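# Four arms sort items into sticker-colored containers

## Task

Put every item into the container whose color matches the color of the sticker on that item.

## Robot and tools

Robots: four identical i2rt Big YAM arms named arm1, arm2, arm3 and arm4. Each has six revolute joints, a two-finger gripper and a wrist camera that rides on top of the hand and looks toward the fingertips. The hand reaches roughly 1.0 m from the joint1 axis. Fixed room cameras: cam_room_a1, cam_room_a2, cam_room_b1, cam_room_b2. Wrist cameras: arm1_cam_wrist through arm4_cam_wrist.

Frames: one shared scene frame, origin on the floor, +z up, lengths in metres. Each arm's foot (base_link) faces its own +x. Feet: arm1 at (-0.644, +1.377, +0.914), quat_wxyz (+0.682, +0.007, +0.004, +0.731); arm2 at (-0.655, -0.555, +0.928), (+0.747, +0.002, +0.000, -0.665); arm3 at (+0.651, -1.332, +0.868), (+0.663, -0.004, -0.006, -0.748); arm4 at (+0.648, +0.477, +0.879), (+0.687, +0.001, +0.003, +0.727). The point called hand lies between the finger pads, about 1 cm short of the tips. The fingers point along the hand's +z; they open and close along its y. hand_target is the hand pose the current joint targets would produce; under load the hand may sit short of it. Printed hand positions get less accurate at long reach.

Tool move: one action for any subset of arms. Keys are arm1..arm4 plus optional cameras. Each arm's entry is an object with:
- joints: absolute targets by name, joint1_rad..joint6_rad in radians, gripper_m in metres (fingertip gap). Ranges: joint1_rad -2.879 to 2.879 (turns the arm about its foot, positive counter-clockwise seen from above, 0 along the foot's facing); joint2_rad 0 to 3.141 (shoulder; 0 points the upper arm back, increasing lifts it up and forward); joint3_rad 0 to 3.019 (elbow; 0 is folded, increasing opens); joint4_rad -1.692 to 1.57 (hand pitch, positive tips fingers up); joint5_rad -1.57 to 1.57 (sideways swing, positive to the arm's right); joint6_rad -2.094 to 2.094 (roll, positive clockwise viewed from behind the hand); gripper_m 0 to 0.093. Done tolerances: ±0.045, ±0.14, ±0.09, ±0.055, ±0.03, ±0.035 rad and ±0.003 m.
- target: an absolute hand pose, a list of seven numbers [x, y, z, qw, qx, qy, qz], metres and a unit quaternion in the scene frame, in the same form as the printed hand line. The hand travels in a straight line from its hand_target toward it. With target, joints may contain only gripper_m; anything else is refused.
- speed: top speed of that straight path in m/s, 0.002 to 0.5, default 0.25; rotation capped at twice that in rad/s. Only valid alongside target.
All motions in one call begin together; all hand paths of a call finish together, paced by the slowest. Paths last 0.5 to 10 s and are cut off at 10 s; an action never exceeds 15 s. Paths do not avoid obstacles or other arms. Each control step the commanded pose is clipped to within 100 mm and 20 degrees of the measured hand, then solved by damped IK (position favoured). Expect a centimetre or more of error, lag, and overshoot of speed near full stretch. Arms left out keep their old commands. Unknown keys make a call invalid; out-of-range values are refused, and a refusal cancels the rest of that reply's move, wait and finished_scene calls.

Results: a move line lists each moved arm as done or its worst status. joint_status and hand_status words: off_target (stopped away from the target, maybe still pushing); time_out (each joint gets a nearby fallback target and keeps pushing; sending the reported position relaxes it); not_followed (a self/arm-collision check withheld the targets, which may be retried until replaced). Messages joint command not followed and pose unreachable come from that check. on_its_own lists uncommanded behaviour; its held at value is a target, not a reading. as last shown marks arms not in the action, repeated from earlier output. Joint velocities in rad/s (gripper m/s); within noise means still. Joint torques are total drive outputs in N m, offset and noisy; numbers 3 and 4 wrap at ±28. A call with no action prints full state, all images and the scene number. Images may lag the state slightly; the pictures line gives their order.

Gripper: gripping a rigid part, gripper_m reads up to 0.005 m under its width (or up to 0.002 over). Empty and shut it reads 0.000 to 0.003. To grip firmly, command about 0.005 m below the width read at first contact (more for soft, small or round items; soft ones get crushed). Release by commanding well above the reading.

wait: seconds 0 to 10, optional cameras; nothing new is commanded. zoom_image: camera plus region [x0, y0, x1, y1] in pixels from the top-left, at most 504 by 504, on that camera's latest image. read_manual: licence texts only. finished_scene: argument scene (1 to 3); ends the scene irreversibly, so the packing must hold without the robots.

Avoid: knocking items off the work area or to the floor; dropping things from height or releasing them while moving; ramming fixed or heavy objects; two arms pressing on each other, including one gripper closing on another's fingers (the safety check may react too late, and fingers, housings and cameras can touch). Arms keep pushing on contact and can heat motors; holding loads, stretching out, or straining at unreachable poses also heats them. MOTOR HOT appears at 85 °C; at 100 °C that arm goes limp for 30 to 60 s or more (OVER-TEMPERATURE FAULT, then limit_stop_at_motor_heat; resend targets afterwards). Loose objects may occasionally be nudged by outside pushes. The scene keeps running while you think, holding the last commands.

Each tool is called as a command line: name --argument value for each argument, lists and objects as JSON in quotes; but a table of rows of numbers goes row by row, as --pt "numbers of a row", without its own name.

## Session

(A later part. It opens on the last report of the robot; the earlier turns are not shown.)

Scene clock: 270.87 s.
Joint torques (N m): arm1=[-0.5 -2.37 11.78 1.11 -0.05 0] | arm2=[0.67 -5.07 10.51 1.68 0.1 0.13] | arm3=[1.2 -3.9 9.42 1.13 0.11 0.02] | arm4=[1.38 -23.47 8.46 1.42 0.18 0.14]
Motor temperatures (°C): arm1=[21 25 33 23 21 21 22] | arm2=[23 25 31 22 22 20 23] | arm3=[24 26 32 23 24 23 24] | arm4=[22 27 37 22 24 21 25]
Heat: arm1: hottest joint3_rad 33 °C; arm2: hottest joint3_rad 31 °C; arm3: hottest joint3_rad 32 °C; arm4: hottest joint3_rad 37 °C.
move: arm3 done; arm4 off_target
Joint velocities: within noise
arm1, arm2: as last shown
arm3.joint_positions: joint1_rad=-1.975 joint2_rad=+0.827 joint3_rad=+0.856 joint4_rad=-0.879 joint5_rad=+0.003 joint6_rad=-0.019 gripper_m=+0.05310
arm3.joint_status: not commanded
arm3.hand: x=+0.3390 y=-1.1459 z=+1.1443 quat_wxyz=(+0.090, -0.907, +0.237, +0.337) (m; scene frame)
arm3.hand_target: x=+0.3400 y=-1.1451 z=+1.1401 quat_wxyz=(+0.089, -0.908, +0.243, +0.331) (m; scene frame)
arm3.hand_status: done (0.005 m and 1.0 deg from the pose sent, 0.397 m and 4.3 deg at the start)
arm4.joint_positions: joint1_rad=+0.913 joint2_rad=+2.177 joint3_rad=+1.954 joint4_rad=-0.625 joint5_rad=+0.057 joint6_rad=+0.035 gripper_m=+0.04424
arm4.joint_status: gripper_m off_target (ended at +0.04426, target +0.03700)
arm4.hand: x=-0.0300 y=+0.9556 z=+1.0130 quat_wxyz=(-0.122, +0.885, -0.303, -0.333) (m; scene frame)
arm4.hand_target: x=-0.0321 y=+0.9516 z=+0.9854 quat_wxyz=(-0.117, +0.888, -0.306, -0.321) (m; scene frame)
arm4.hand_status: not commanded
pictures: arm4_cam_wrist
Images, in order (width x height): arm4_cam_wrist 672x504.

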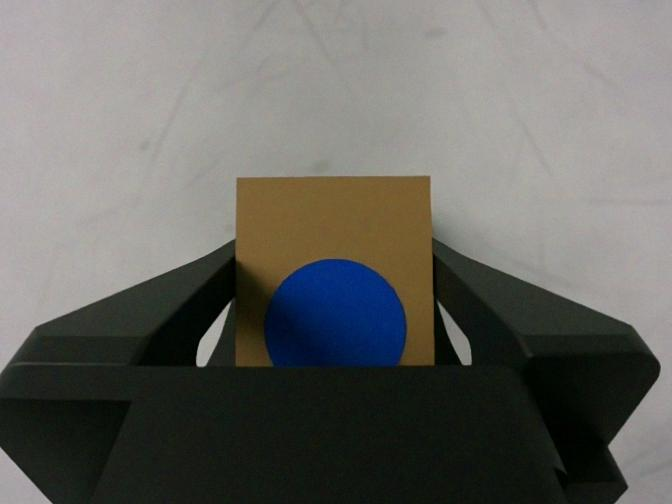

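move --arm3 '{"joints":{"joint1_rad":1.80,"joint2_rad":0.95,"joint3_rad":1.0,"joint4_rad":-1.0,"joint5_rad":0,"joint6_rad":0}}' --arm4 '{"target":[0.0,0.93,1.07,0.1085,-0.8911,0.2982,0.3243],"speed":0.12}' --cameras '["arm3_cam_wrist","arm4_cam_wrist"]'

Scene clock: 279.47 s.
Joint torques (N m): arm1=[-0.91 -2.32 11.56 0.95 0.01 -0.03] | arm2=[0.67 -5.07 10.56 1.66 0.09 0.12] | arm3=[1.73 -7.3 14 0.87 0.12 0.01] | arm4=[0.85 -26.05 9.36 0.75 -0.05 0.01]
Motor temperatures (°C): arm1=[21 25 33 23 21 21 21] | arm2=[23 25 31 22 22 20 23] | arm3=[24 25 32 23 24 23 24] | arm4=[22 27 37 22 24 21 25]
Heat: arm1: hottest joint3_rad 33 °C; arm2: hottest joint3_rad 31 °C; arm3: hottest joint3_rad 32 °C; arm4: hottest joint3_rad 37 °C.
move: arm3 done; arm4 off_target
Joint velocities: within noise
arm1: as last shown
arm2.joint_positions: joint1_rad=+0.928 joint2_rad=+0.891 joint3_rad=+1.013 joint4_rad=-0.991 joint5_rad=-0.002 joint6_rad=-0.012 gripper_m=+0.08793
arm2.joint_status: not commanded
arm2.hand: x=-0.3306 y=-0.7452 z=+1.2531 quat_wxyz=(-0.332, -0.239, -0.908, +0.089) (m; scene frame)
arm2.hand_target: x=-0.3327 y=-0.7446 z=+1.2413 quat_wxyz=(-0.318, -0.243, -0.912, +0.085) (m; scene frame)
arm2.hand_status: not commanded
arm3.joint_positions: joint1_rad=+1.793 joint2_rad=+0.964 joint3_rad=+0.946 joint4_rad=-0.995 joint5_rad=-0.003 joint6_rad=-0.005 gripper_m=+0.05312
arm3.joint_status: all done
arm3.hand: x=+1.0236 y=-1.2901 z=+1.1306 quat_wxyz=(-0.275, +0.053, -0.960, -0.008) (m; scene frame)
arm3.hand_target: x=+1.0310 y=-1.2866 z=+1.1627 quat_wxyz=(-0.305, +0.054, -0.951, -0.010) (m; scene frame)
arm3.hand_status: not commanded
arm4.joint_positions: joint1_rad=+0.913 joint2_rad=+2.054 joint3_rad=+1.886 joint4_rad=-0.715 joint5_rad=+0.037 joint6_rad=+0.035 gripper_m=+0.04424
arm4.joint_status: not commanded
arm4.hand: x=-0.0005 y=+0.9316 z=+1.0593 quat_wxyz=(-0.109, +0.892, -0.301, -0.320) (m; scene frame)
arm4.hand_target: x=+0.0001 y=+0.9301 z=+1.0700 quat_wxyz=(-0.109, +0.891, -0.298, -0.324) (m; scene frame)
arm4.hand_status: off_target (0.011 m and 0.6 deg from the pose sent, 0.069 m and 2.1 deg at the start)
pictures: arm3_cam_wrist, arm4_cam_wrist
Images, in order (width x height): arm3_cam_wrist 672x504, arm4_cam_wrist 672x504.

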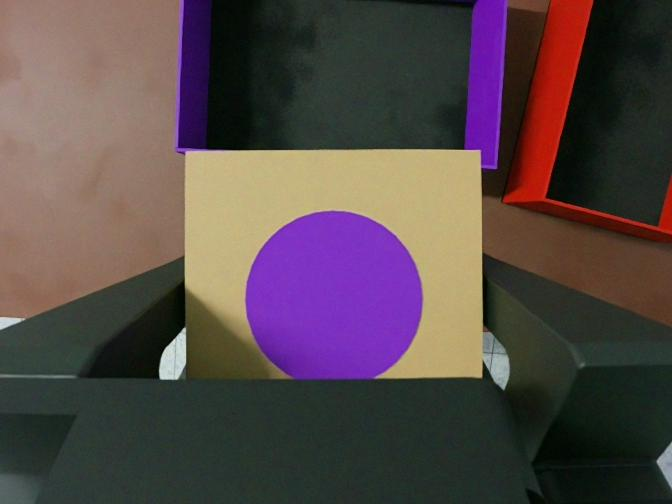

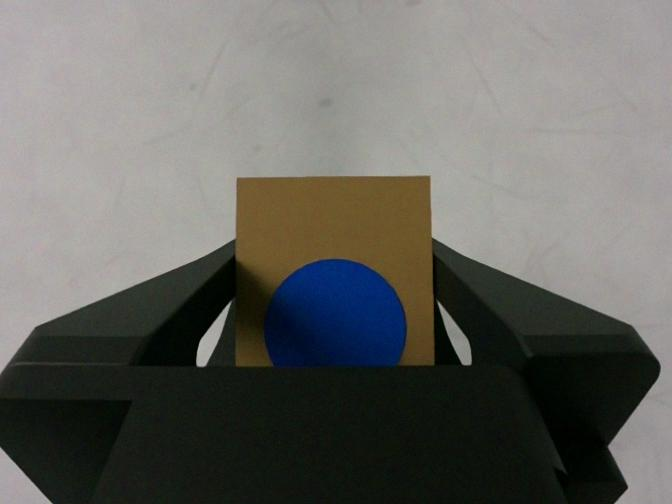

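move --arm3 '{"target":[1.20,-1.268,0.86,0.3087,-0.0415,0.9501,0.0135],"speed":0.25}' --arm4 '{"target":[0.38,0.68,1.15,0.1085,-0.8911,0.2982,0.3243],"speed":0.25}' --cameras '["arm3_cam_wrist","cam_room_a1"]'

move --arm3 '{"target":[1.205,-1.268,0.775,0.3087,-0.0415,0.9501,0.0135],"speed":0.12}' --arm4 '{"joints":{"joint1_rad":-1.927,"joint2_rad":0.9,"joint3_rad":1.0,"joint4_rad":-1.0,"joint5_rad":0,"joint6_rad":0}}' --cameras '["arm3_cam_wrist","arm4_cam_wrist","cam_room_a1","cam_room_a2"]'

Scene clock: 292.73 s.
Joint torques (N m): arm1=[-1.08 -2.32 11.71 1.1 -0.01 0.01] | arm2=[0.79 -5.07 10.52 1.68 0.09 0.12] | arm3=[2.08 -15.85 9.36 1.78 0.15 0.03] | arm4=[0.44 -2.26 9.57 0.92 -0.06 -0.08]
Motor temperatures (°C): arm1=[21 25 33 23 21 21 21] | arm2=[23 25 31 22 22 20 23] | arm3=[24 25 32 23 24 23 24] | arm4=[22 26 38 22 24 21 25]
Heat: arm1: hottest joint3_rad 33 °C; arm2: hottest joint3_rad 31 °C; arm3: hottest joint3_rad 32 °C; arm4: hottest joint3_rad 38 °C.
move: arm3 off_target; arm4 done
Joint velocities: within noise
arm1, arm2: as last shown
arm3.joint_positions: joint1_rad=+1.796 joint2_rad=+1.772 joint3_rad=+0.847 joint4_rad=-0.079 joint5_rad=+0.004 joint6_rad=+0.026 gripper_m=+0.05312
arm3.joint_status: not commanded
arm3.hand: x=+1.1752 y=-1.2783 z=+0.8409 quat_wxyz=(-0.279, +0.039, -0.959, -0.010) (m; scene frame)
arm3.hand_target: x=+1.1987 y=-1.2679 z=+0.8609 quat_wxyz=(-0.309, +0.042, -0.950, -0.014) (m; scene frame)
arm3.hand_status: off_target (0.033 m and 3.6 deg from the pose sent, 0.324 m and 4.3 deg at the start)
arm4.joint_positions: joint1_rad=+0.886 joint2_rad=+0.756 joint3_rad=+0.810 joint4_rad=-0.914 joint5_rad=+0.014 joint6_rad=+0.018 gripper_m=+0.04424
arm4.joint_status: not commanded
arm4.hand: x=+0.3791 y=+0.6783 z=+1.1523 quat_wxyz=(-0.109, +0.887, -0.301, -0.332) (m; scene frame)
arm4.hand_target: x=+0.3800 y=+0.6799 z=+1.1501 quat_wxyz=(-0.109, +0.891, -0.298, -0.324) (m; scene frame)
arm4.hand_status: done (0.003 m and 1.0 deg from the pose sent, 0.465 m and 0.5 deg at the start)
pictures: arm3_cam_wrist, cam_room_a1
Images, in order (width x height): arm3_cam_wrist 672x504, cam_room_a1 672x504.

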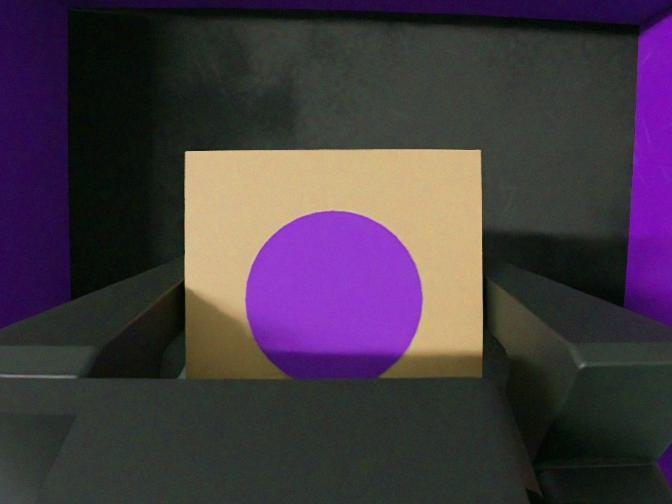

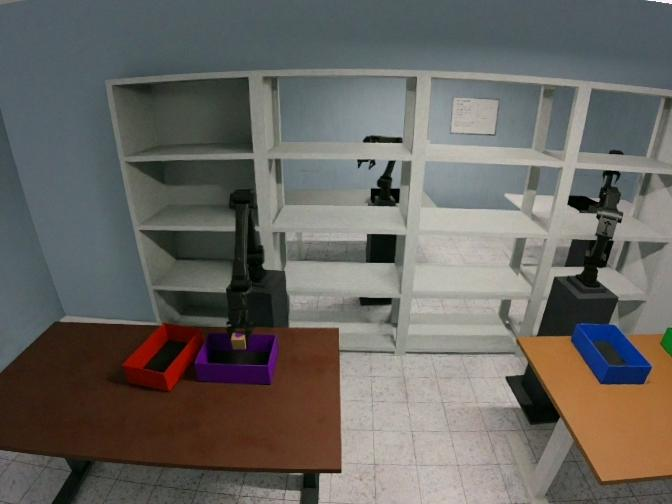

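Scene clock: 295.00 s.
Joint torques (N m): arm1=[-1.26 -2.9 11.73 1.21 0.01 0.02] | arm2=[0.73 -5.01 10.54 1.66 0.09 0.12] | arm3=[2.02 -16.62 7.34 1.85 0.15 0.04] | arm4=[0.67 -6.07 12.21 0.77 0.03 -0.11]
Motor temperatures (°C): arm1=[21 25 33 23 21 21 21] | arm2=[23 25 31 22 22 20 23] | arm3=[24 25 32 23 24 23 24] | arm4=[22 26 38 22 24 21 26]
Heat: arm1: hottest joint3_rad 33 °C; arm2: hottest joint3_rad 31 °C; arm3: hottest joint3_rad 32 °C; arm4: hottest joint3_rad 38 °C.
move: arm3 off_target; arm4 done
Joint velocities: within noise
arm1, arm2: as last shown
arm3.joint_positions: joint1_rad=+1.797 joint2_rad=+1.986 joint3_rad=+0.857 joint4_rad=+0.139 joint5_rad=+0.005 joint6_rad=+0.027 gripper_m=+0.05312
arm3.joint_status: not commanded
arm3.hand: x=+1.1843 y=-1.2779 z=+0.7644 quat_wxyz=(-0.286, +0.039, -0.957, -0.010) (m; scene frame)
arm3.hand_target: x=+1.2042 y=-1.2679 z=+0.7757 quat_wxyz=(-0.309, +0.041, -0.950, -0.014) (m; scene frame)
arm3.hand_status: off_target (0.025 m and 2.8 deg from the pose sent, 0.073 m and 3.6 deg at the start)
arm4.joint_positions: joint1_rad=-1.928 joint2_rad=+0.910 joint3_rad=+0.956 joint4_rad=-0.992 joint5_rad=+0.001 joint6_rad=+0.012 gripper_m=+0.04432
arm4.joint_status: all done
arm4.hand: x=+1.0021 y=+0.3681 z=+1.1657 quat_wxyz=(-0.302, -0.148, -0.940, +0.047) (m; scene frame)
arm4.hand_target: x=+1.0064 y=+0.3676 z=+1.1909 quat_wxyz=(-0.323, -0.140, -0.934, +0.051) (m; scene frame)
arm4.hand_status: not commanded
pictures: arm3_cam_wrist, arm4_cam_wrist, cam_room_a1, cam_room_a2
Images, in order (width x height): arm3_cam_wrist 672x504, arm4_cam_wrist 672x504, cam_room_a1 672x504, cam_room_a2 672x504.

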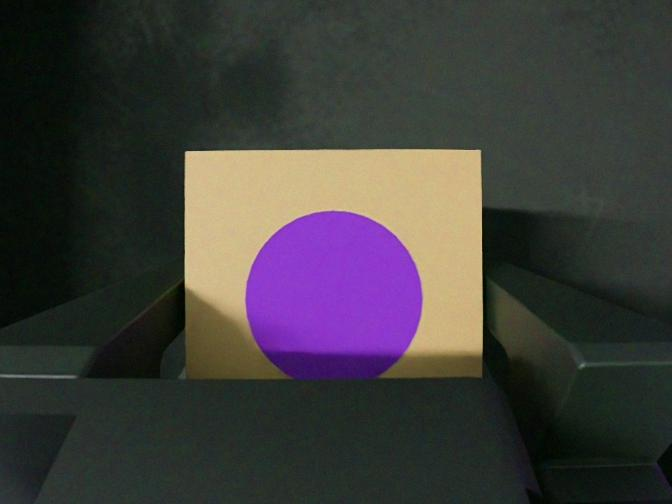

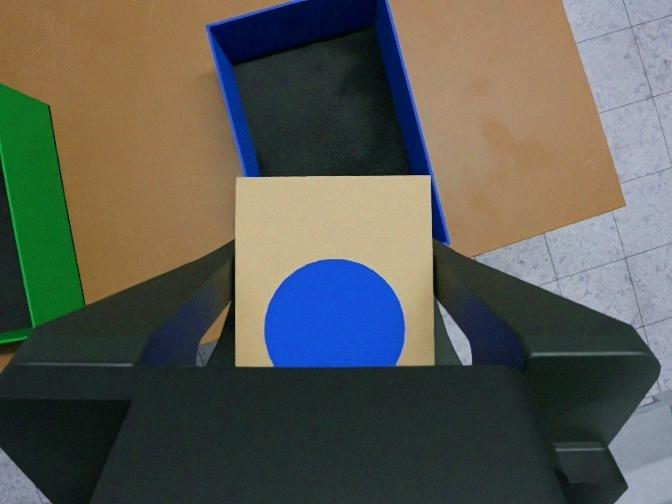

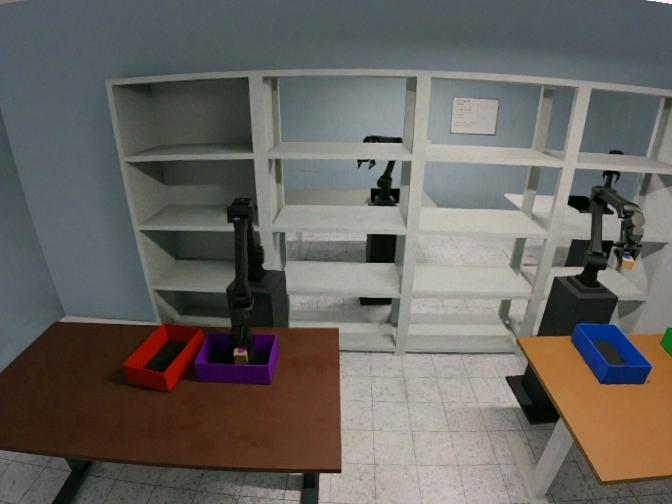

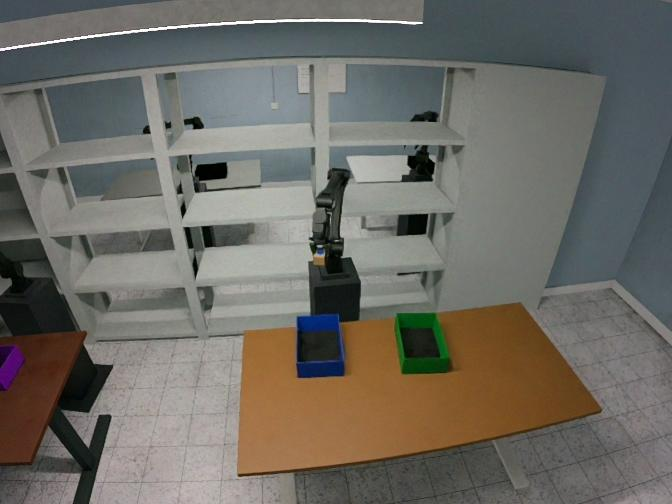

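move --arm3 '{"target":[1.203,-1.268,0.75,0.3087,-0.0415,0.9501,0.0135],"speed":0.08}' --arm4 '{"target":[1.135,0.333,0.885,0.322,0.1398,0.9351,-0.0481],"speed":0.25}' --cameras '["arm4_cam_wrist"]'

move --arm3 '{"target":[1.203,-1.268,0.737,0.3087,-0.0415,0.9501,0.0135],"speed":0.05}' --arm4 '{"target":[1.14,0.332,0.79,0.322,0.1398,0.9351,-0.0481],"speed":0.15}' --cameras '["arm3_cam_wrist","arm4_cam_wrist","cam_room_a1"]'

zoom_image --camera "cam_room_a1" --region '[180, 300, 320, 400]'

Scene clock: 311.17 s.
Joint torques (N m): arm1=[-0.73 -1.96 11.75 1.11 0 0.05] | arm2=[0.67 -5.01 10.54 1.69 0.1 0.13] | arm3=[2.02 -15.85 6.65 1.84 0.15 0.02] | arm4=[1.38 -13.22 7.5 1.62 0.13 0.01]
Motor temperatures (°C): arm1=[21 24 33 23 21 21 21] | arm2=[23 25 31 22 22 20 23] | arm3=[24 26 31 23 24 23 24] | arm4=[22 25 38 22 24 21 26]
Heat: arm1: hottest joint3_rad 33 °C; arm2: hottest joint3_rad 31 °C; arm3: hottest joint3_rad 31 °C; arm4: hottest joint3_rad 38 °C.
move: arm3 off_target; arm4 off_target
Joint velocities: within noise
arm1.joint_positions: joint1_rad=-2.267 joint2_rad=+0.898 joint3_rad=+1.000 joint4_rad=-0.992 joint5_rad=+0.009 joint6_rad=+0.029 gripper_m=+0.07996
arm1.joint_status: not commanded
arm1.hand: x=-0.3364 y=+1.1547 z=+1.2236 quat_wxyz=(-0.310, -0.305, -0.895, +0.104) (m; scene frame)
arm1.hand_target: x=-0.3353 y=+1.1583 z=+1.2220 quat_wxyz=(-0.306, -0.300, -0.898, +0.101) (m; scene frame)
arm1.hand_status: not commanded
arm2: as last shown
arm3.joint_positions: joint1_rad=+1.798 joint2_rad=+2.040 joint3_rad=+0.861 joint4_rad=+0.203 joint5_rad=+0.006 joint6_rad=+0.029 gripper_m=+0.05312
arm3.joint_status: not commanded
arm3.hand: x=+1.1869 y=-1.2777 z=+0.7464 quat_wxyz=(-0.293, +0.038, -0.955, -0.010) (m; scene frame)
arm3.hand_target: x=+1.2025 y=-1.2680 z=+0.7506 quat_wxyz=(-0.309, +0.041, -0.950, -0.014) (m; scene frame)
arm3.hand_status: off_target (0.019 m and 2.0 deg from the pose sent, 0.026 m and 2.8 deg at the start)
arm4.joint_positions: joint1_rad=-1.921 joint2_rad=+1.650 joint3_rad=+0.717 joint4_rad=-0.019 joint5_rad=+0.001 joint6_rad=+0.012 gripper_m=+0.04432
arm4.joint_status: not commanded
arm4.hand: x=+1.1173 y=+0.3347 z=+0.8710 quat_wxyz=(-0.299, -0.145, -0.942, +0.045) (m; scene frame)
arm4.hand_target: x=+1.1345 y=+0.3332 z=+0.8855 quat_wxyz=(-0.322, -0.140, -0.935, +0.048) (m; scene frame)
arm4.hand_status: off_target (0.023 m and 2.8 deg from the pose sent, 0.313 m and 2.5 deg at the start)
pictures: arm4_cam_wrist
Images, in order (width x height): arm4_cam_wrist 672x504.

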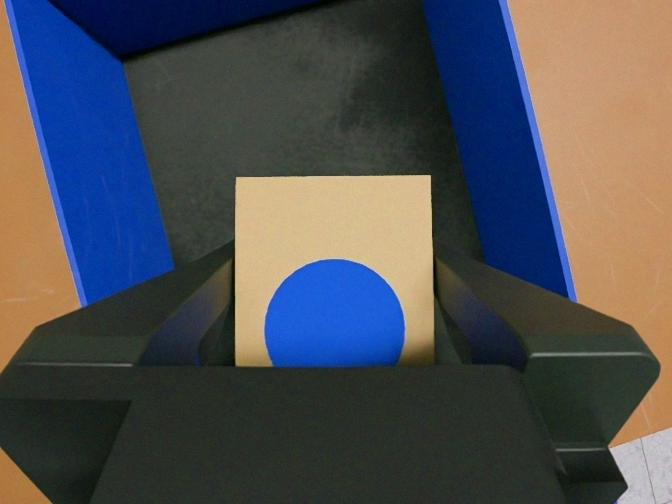

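Scene clock: 312.43 s.
Joint torques (N m): arm1=[-0.5 -2.73 11.56 1.17 0.01 -0.02] | arm2=[0.73 -5.01 10.56 1.72 0.09 0.12] | arm3=[2.2 -14.86 6.08 1.59 0.17 -0.01] | arm4=[1.32 -13.98 5.22 1.74 0.2 0.08]
Motor temperatures (°C): arm1=[21 24 33 23 21 21 21] | arm2=[23 25 31 22 22 20 23] | arm3=[24 26 31 23 24 23 24] | arm4=[22 25 38 22 24 21 26]
Heat: arm1: hottest joint3_rad 33 °C; arm2: hottest joint3_rad 31 °C; arm3: hottest joint3_rad 31 °C; arm4: hottest joint3_rad 38 °C.
move: arm3 off_target; arm4 off_target
Joint velocities: within noise
arm1, arm2: as last shown
arm3.joint_positions: joint1_rad=+1.798 joint2_rad=+2.063 joint3_rad=+0.873 joint4_rad=+0.242 joint5_rad=+0.006 joint6_rad=+0.031 gripper_m=+0.05312
arm3.joint_status: not commanded
arm3.hand: x=+1.1957 y=-1.2766 z=+0.7436 quat_wxyz=(-0.307, +0.037, -0.951, -0.012) (m; scene frame)
arm3.hand_target: x=+1.2027 y=-1.2680 z=+0.7373 quat_wxyz=(-0.309, +0.042, -0.950, -0.014) (m; scene frame)
arm3.hand_status: off_target (0.013 m and 0.6 deg from the pose sent, 0.021 m and 2.0 deg at the start)
arm4.joint_positions: joint1_rad=-1.919 joint2_rad=+1.918 joint3_rad=+0.717 joint4_rad=+0.264 joint5_rad=+0.001 joint6_rad=+0.012 gripper_m=+0.04432
arm4.joint_status: not commanded
arm4.hand: x=+1.1254 y=+0.3328 z=+0.7845 quat_wxyz=(-0.306, -0.143, -0.940, +0.046) (m; scene frame)
arm4.hand_target: x=+1.1397 y=+0.3323 z=+0.7903 quat_wxyz=(-0.322, -0.140, -0.935, +0.048) (m; scene frame)
arm4.hand_status: off_target (0.016 m and 2.0 deg from the pose sent, 0.084 m and 2.8 deg at the start)
pictures: arm3_cam_wrist, arm4_cam_wrist, cam_room_a1
Images, in order (width x height): arm3_cam_wrist 672x504, arm4_cam_wrist 672x504, cam_room_a1 672x504.

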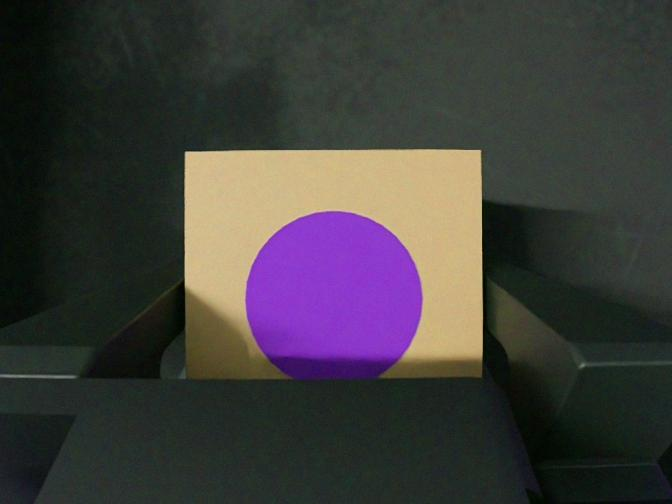

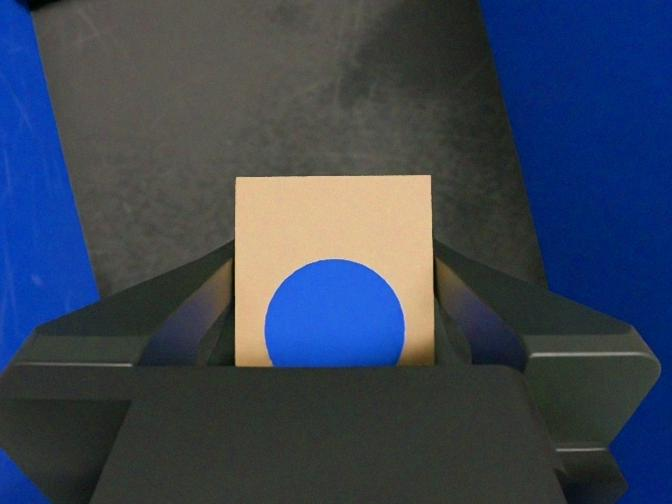

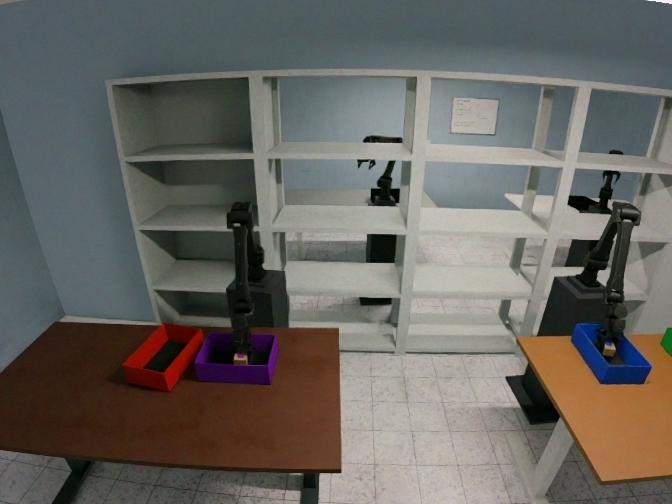

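Scaled by 3.600.

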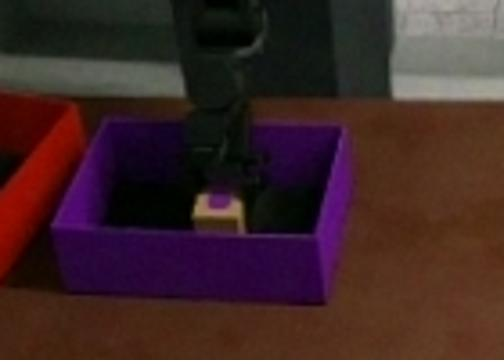

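move --arm3 '{"joints":{"gripper_m":0.086}}' --arm4 '{"target":[1.14,0.332,0.762,0.322,0.1398,0.9351,-0.0481],"speed":0.08}' --cameras '["arm3_cam_wrist"]'

move --arm3 '{"target":[1.12,-1.277,0.88,0.3087,-0.0415,0.9501,0.0135],"speed":0.15}' --arm4 '{"target":[1.14,0.332,0.742,0.322,0.1398,0.9351,-0.0481],"speed":0.06}' --cameras '["arm3_cam_wrist","arm4_cam_wrist"]'

Scene clock: 319.13 s.
Joint torques (N m): arm1=[-0.97 -2.08 11.67 1.05 -0.01 0] | arm2=[0.73 -5.13 10.51 1.66 0.09 0.12] | arm3=[2.02 -15.21 6 1.51 0.08 -0.01] | arm4=[0.91 -14.15 5.03 1.68 0.19 0.04]
Motor temperatures (°C): arm1=[21 24 33 23 21 21 21] | arm2=[23 25 31 22 22 20 23] | arm3=[24 26 30 23 24 23 24] | arm4=[22 25 37 22 24 21 26]
Heat: arm1: hottest joint3_rad 33 °C; arm2: hottest joint3_rad 31 °C; arm3: hottest joint3_rad 30 °C; arm4: hottest joint3_rad 37 °C.
move: arm3 done; arm4 off_target
Joint velocities: within noise
arm1, arm2: as last shown
arm3.joint_positions: joint1_rad=+1.798 joint2_rad=+2.065 joint3_rad=+0.875 joint4_rad=+0.243 joint5_rad=+0.008 joint6_rad=+0.032 gripper_m=+0.08595
arm3.joint_status: all done
arm3.hand: x=+1.1962 y=-1.2769 z=+0.7430 quat_wxyz=(-0.307, +0.036, -0.951, -0.011) (m; scene frame)
arm3.hand_target: x=+1.2026 y=-1.2680 z=+0.7373 quat_wxyz=(-0.309, +0.041, -0.950, -0.014) (m; scene frame)
arm3.hand_status: not commanded
arm4.joint_positions: joint1_rad=-1.919 joint2_rad=+1.997 joint3_rad=+0.722 joint4_rad=+0.341 joint5_rad=+0.001 joint6_rad=+0.012 gripper_m=+0.04432
arm4.joint_status: not commanded
arm4.hand: x=+1.1249 y=+0.3328 z=+0.7595 quat_wxyz=(-0.308, -0.143, -0.939, +0.046) (m; scene frame)
arm4.hand_target: x=+1.1397 y=+0.3322 z=+0.7624 quat_wxyz=(-0.322, -0.140, -0.935, +0.048) (m; scene frame)
arm4.hand_status: off_target (0.015 m and 1.8 deg from the pose sent, 0.027 m and 2.0 deg at the start)
pictures: arm3_cam_wrist
Images, in order (width x height): arm3_cam_wrist 672x504.

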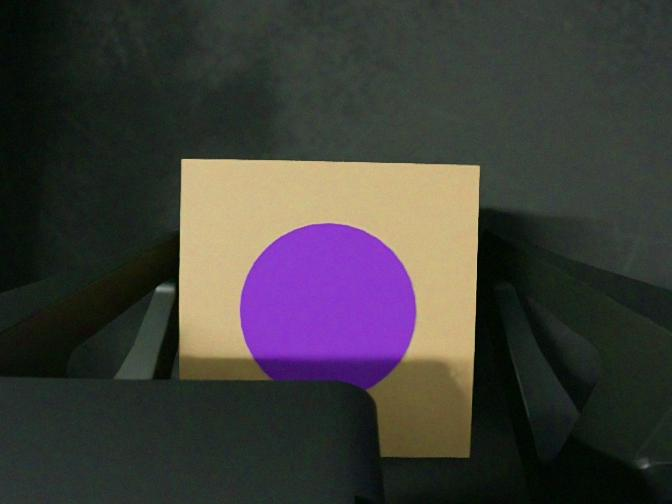

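Scene clock: 320.87 s.
Joint torques (N m): arm1=[-0.79 -2.43 11.67 1.1 0.01 0] | arm2=[0.79 -5.01 10.54 1.68 0.09 0.12] | arm3=[1.96 -12.04 5.94 0.91 0.01 -0.04] | arm4=[1.55 -13.74 4.71 1.73 0.22 0.06]
Motor temperatures (°C): arm1=[21 24 33 23 21 21 21] | arm2=[23 25 31 22 22 20 23] | arm3=[24 26 30 23 24 23 24] | arm4=[22 25 36 22 24 21 26]
Heat: arm1: hottest joint3_rad 33 °C; arm2: hottest joint3_rad 31 °C; arm3: hottest joint3_rad 30 °C; arm4: hottest joint3_rad 36 °C.
move: arm3 done; arm4 off_target
Joint velocities: within noise
arm1, arm2: as last shown
arm3.joint_positions: joint1_rad=+1.798 joint2_rad=+1.558 joint3_rad=+0.677 joint4_rad=-0.047 joint5_rad=+0.009 joint6_rad=+0.033 gripper_m=+0.08596
arm3.joint_status: not commanded
arm3.hand: x=+1.1252 y=-1.2826 z=+0.8842 quat_wxyz=(-0.316, +0.036, -0.948, -0.011) (m; scene frame)
arm3.hand_target: x=+1.1201 y=-1.2772 z=+0.8801 quat_wxyz=(-0.309, +0.041, -0.950, -0.013) (m; scene frame)
arm3.hand_status: done (0.009 m and 1.1 deg from the pose sent, 0.157 m and 0.7 deg at the start)
arm4.joint_positions: joint1_rad=-1.919 joint2_rad=+2.053 joint3_rad=+0.733 joint4_rad=+0.393 joint5_rad=+0.001 joint6_rad=+0.012 gripper_m=+0.04432
arm4.joint_status: not commanded
arm4.hand: x=+1.1269 y=+0.3323 z=+0.7431 quat_wxyz=(-0.311, -0.143, -0.938, +0.047) (m; scene frame)
arm4.hand_target: x=+1.1396 y=+0.3323 z=+0.7422 quat_wxyz=(-0.322, -0.140, -0.935, +0.048) (m; scene frame)
arm4.hand_status: off_target (0.013 m and 1.4 deg from the pose sent, 0.023 m and 1.8 deg at the start)
pictures: arm3_cam_wrist, arm4_cam_wrist
Images, in order (width x height): arm3_cam_wrist 672x504, arm4_cam_wrist 672x504.

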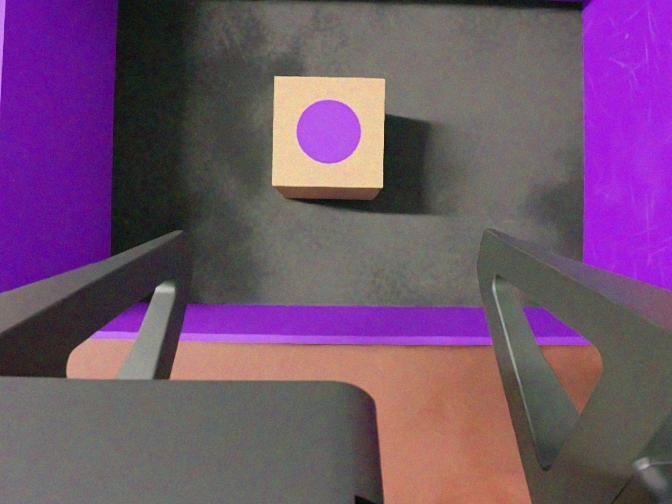

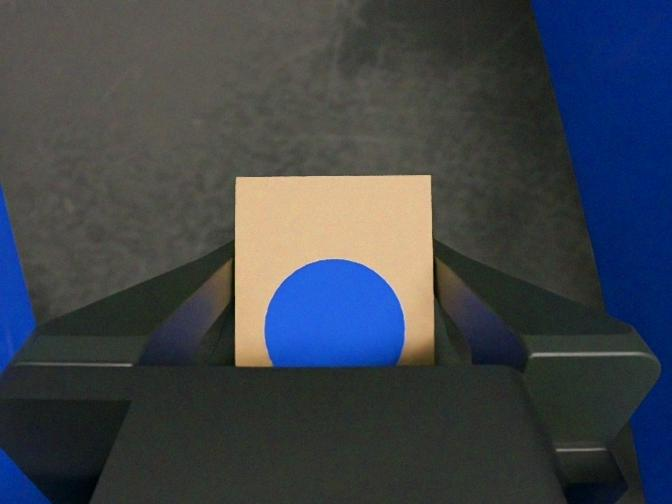

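Purple done. Lower blue to contact.

move --arm4 '{"target":[1.14,0.332,0.728,0.322,0.1398,0.9351,-0.0481],"speed":0.06}'

move --arm4 '{"target":[1.135,0.332,0.717,0.322,0.1398,0.9351,-0.0481],"speed":0.06}' --cameras '["arm4_cam_wrist"]'

Scene clock: 324.50 s.
Joint torques (N m): arm1=[-1.44 -2.84 11.62 1.28 -0.01 0.04] | arm2=[0.62 -5.13 10.52 1.68 0.09 0.12] | arm3=[2.02 -11.99 5.87 0.85 0.01 -0.03] | arm4=[1.32 -13.45 3.96 1.44 0.19 0.04]
Motor temperatures (°C): arm1=[21 24 33 23 21 21 21] | arm2=[23 25 31 22 22 20 23] | arm3=[24 26 30 23 24 23 24] | arm4=[22 25 36 22 24 21 26]
Heat: arm1: hottest joint3_rad 33 °C; arm2: hottest joint3_rad 31 °C; arm3: hottest joint3_rad 30 °C; arm4: hottest joint3_rad 36 °C.
move: arm4 off_target
Joint velocities: within noise
arm1, arm2, arm3: as last shown
arm4.joint_positions: joint1_rad=-1.919 joint2_rad=+2.085 joint3_rad=+0.749 joint4_rad=+0.435 joint5_rad=+0.002 joint6_rad=+0.012 gripper_m=+0.04432
arm4.joint_status: not commanded
arm4.hand: x=+1.1356 y=+0.3296 z=+0.7381 quat_wxyz=(-0.323, -0.142, -0.934, +0.048) (m; scene frame)
arm4.hand_target: x=+1.1397 y=+0.3321 z=+0.7283 quat_wxyz=(-0.322, -0.140, -0.935, +0.048) (m; scene frame)
arm4.hand_status: off_target (0.011 m and 0.4 deg from the pose sent, 0.020 m and 1.4 deg at the start)
pictures: none

Scene clock: 325.47 s.
Joint torques (N m): arm1=[-1.2 -2.49 11.62 1.24 -0.06 0.03] | arm2=[0.62 -5.07 10.51 1.66 0.1 0.12] | arm3=[1.85 -11.93 5.9 0.92 0.01 -0.04] | arm4=[1.32 -11.99 3.41 1.18 0.13 0.02]
Motor temperatures (°C): arm1=[21 24 33 23 21 21 21] | arm2=[23 24 31 22 22 20 23] | arm3=[24 25 30 23 24 23 24] | arm4=[22 25 36 22 24 21 26]
Heat: arm1: hottest joint3_rad 33 °C; arm2: hottest joint3_rad 31 °C; arm3: hottest joint3_rad 30 °C; arm4: hottest joint3_rad 36 °C.
move: arm4 off_target
Joint velocities: within noise
arm1, arm3: as last shown
arm2.joint_positions: joint1_rad=+0.928 joint2_rad=+0.891 joint3_rad=+1.013 joint4_rad=-0.991 joint5_rad=-0.002 joint6_rad=-0.012 gripper_m=+0.08793
arm2.joint_status: not commanded
arm2.hand: x=-0.3306 y=-0.7452 z=+1.2531 quat_wxyz=(-0.332, -0.239, -0.908, +0.089) (m; scene frame)
arm2.hand_target: x=-0.3327 y=-0.7446 z=+1.2413 quat_wxyz=(-0.318, -0.243, -0.912, +0.085) (m; scene frame)
arm2.hand_status: not commanded
arm4.joint_positions: joint1_rad=-1.919 joint2_rad=+2.102 joint3_rad=+0.749 joint4_rad=+0.481 joint5_rad=+0.002 joint6_rad=+0.012 gripper_m=+0.04432
arm4.joint_status: not commanded
arm4.hand: x=+1.1397 y=+0.3284 z=+0.7372 quat_wxyz=(-0.337, -0.142, -0.929, +0.050) (m; scene frame)
arm4.hand_target: x=+1.1342 y=+0.3322 z=+0.7178 quat_wxyz=(-0.322, -0.140, -0.935, +0.048) (m; scene frame)
arm4.hand_status: off_target (0.021 m and 1.9 deg from the pose sent, 0.021 m and 0.3 deg at the start)
pictures: arm4_cam_wrist
Images, in order (width x height): arm4_cam_wrist 672x504.

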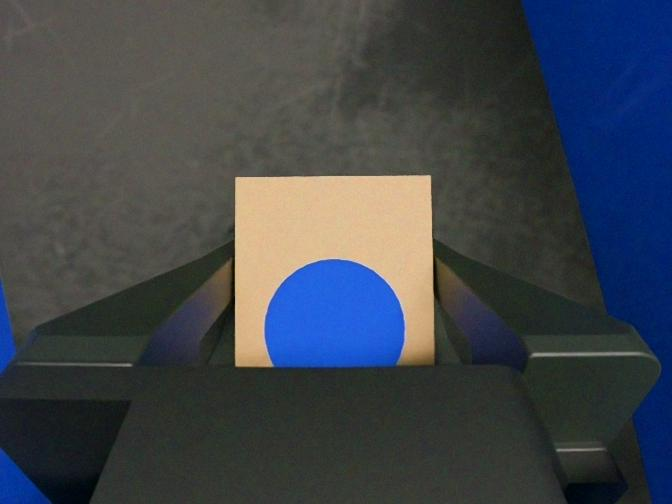

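Contact. Release and retreat.

move --arm4 '{"joints":{"gripper_m":0.08}}'

move --arm4 '{"target":[1.06,0.355,0.89,0.322,0.1398,0.9351,-0.0481],"speed":0.15}' --cameras '["arm4_cam_wrist","cam_room_a1","cam_room_a2","cam_room_b1","cam_room_b2"]'

Scene clock: 329.20 s.
Joint torques (N m): arm1=[-0.85 -2.73 11.56 1.25 -0.04 0.04] | arm2=[0.73 -5.07 10.54 1.69 0.09 0.13] | arm3=[1.9 -12.1 5.9 0.91 0 -0.04] | arm4=[0.5 -12.4 3.26 1.01 0.17 0.02]
Motor temperatures (°C): arm1=[21 24 33 23 21 21 21] | arm2=[23 24 31 22 22 20 23] | arm3=[24 25 30 23 24 23 24] | arm4=[22 24 35 22 24 21 26]
Heat: arm1: hottest joint3_rad 33 °C; arm2: hottest joint3_rad 31 °C; arm3: hottest joint3_rad 30 °C; arm4: hottest joint3_rad 35 °C.
move: arm4 done
Joint velocities: within noise
arm1, arm2, arm3: as last shown
arm4.joint_positions: joint1_rad=-1.914 joint2_rad=+2.103 joint3_rad=+0.751 joint4_rad=+0.482 joint5_rad=+0.001 joint6_rad=+0.012 gripper_m=+0.07991
arm4.joint_status: all done
arm4.hand: x=+1.1412 y=+0.3303 z=+0.7371 quat_wxyz=(-0.338, -0.140, -0.929, +0.049) (m; scene frame)
arm4.hand_target: x=+1.1341 y=+0.3321 z=+0.7178 quat_wxyz=(-0.322, -0.140, -0.935, +0.048) (m; scene frame)
arm4.hand_status: not commanded
pictures: none

Scene clock: 331.10 s.
Joint torques (N m): arm1=[-0.91 -1.61 11.71 1.17 -0.01 0.02] | arm2=[0.62 -5.07 10.54 1.69 0.09 0.11] | arm3=[1.96 -11.99 5.87 0.92 0.01 -0.03] | arm4=[1.03 -9.99 5.78 0.7 0.14 0.04]
Motor temperatures (°C): arm1=[21 24 33 23 21 21 21] | arm2=[23 24 32 22 22 20 23] | arm3=[24 25 30 23 24 23 24] | arm4=[22 24 35 22 24 21 26]
Heat: arm1: hottest joint3_rad 33 °C; arm2: hottest joint3_rad 32 °C; arm3: hottest joint3_rad 30 °C; arm4: hottest joint3_rad 35 °C.
move: arm4 done
Joint velocities: within noise
arm1, arm2, arm3: as last shown
arm4.joint_positions: joint1_rad=-1.914 joint2_rad=+1.464 joint3_rad=+0.532 joint4_rad=+0.040 joint5_rad=+0.001 joint6_rad=+0.012 gripper_m=+0.07992
arm4.joint_status: not commanded
arm4.hand: x=+1.0627 y=+0.3543 z=+0.8923 quat_wxyz=(-0.328, -0.140, -0.933, +0.048) (m; scene frame)
arm4.hand_target: x=+1.0599 y=+0.3549 z=+0.8900 quat_wxyz=(-0.322, -0.140, -0.935, +0.048) (m; scene frame)
arm4.hand_status: done (0.004 m and 0.7 deg from the pose sent, 0.175 m and 2.0 deg at the start)
pictures: arm4_cam_wrist, cam_room_a1, cam_room_a2, cam_room_b1, cam_room_b2
Images, in order (width x height): arm4_cam_wrist 672x504, cam_room_a1 672x504, cam_room_a2 672x504, cam_room_b1 672x504, cam_room_b2 672x504.

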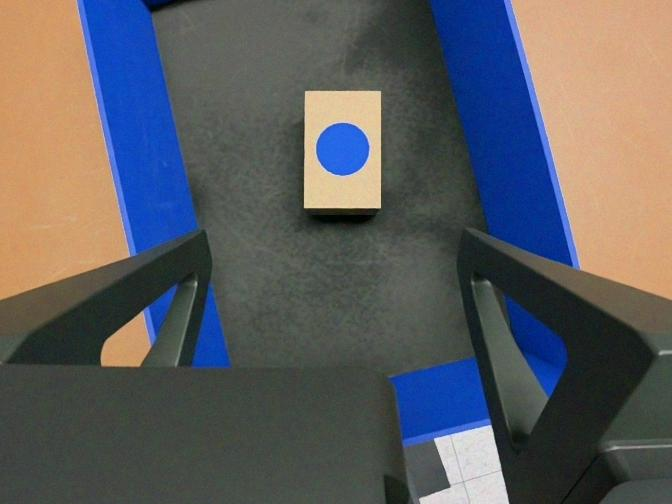

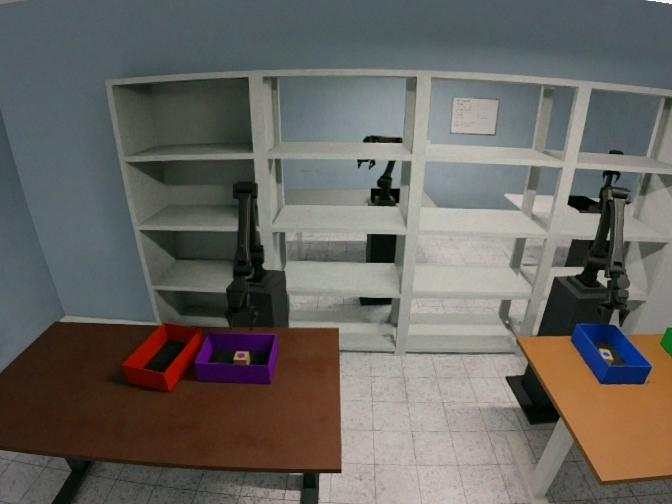

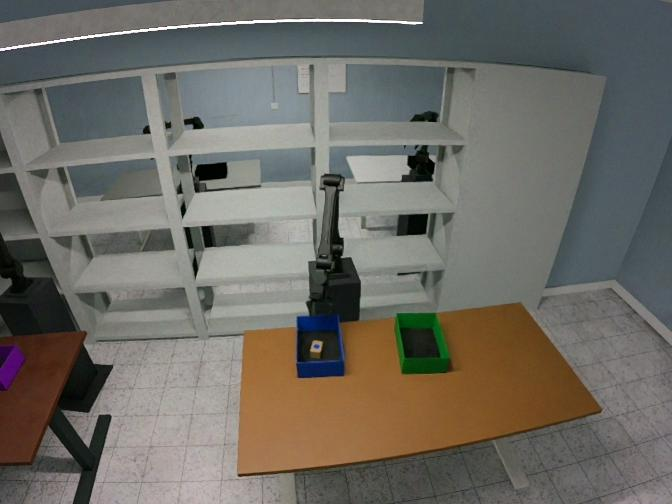

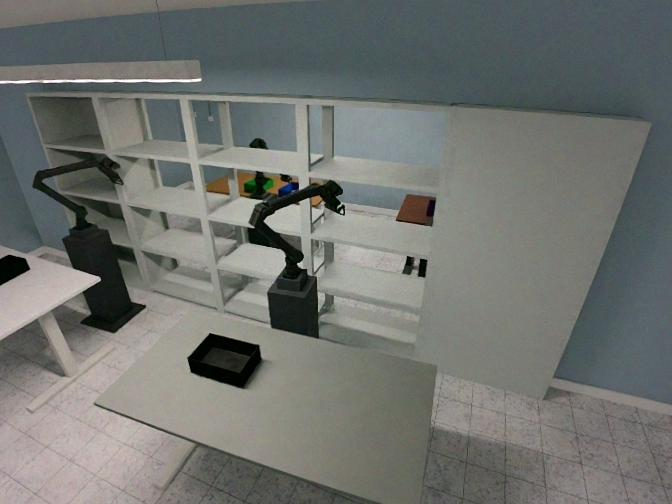

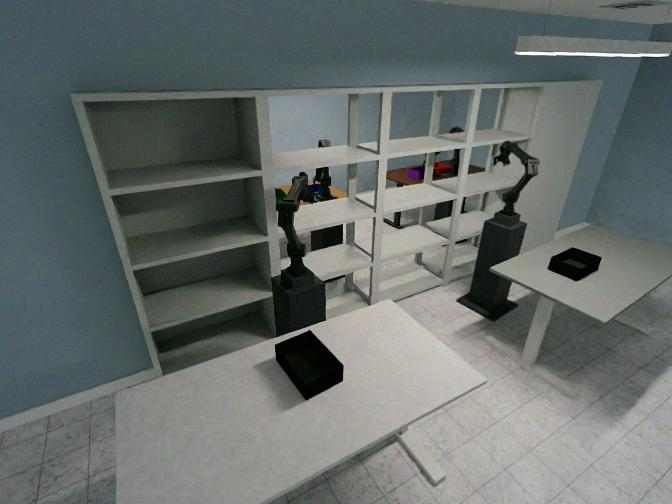

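finished_scene --scene 2

The scene is finished: the task was done.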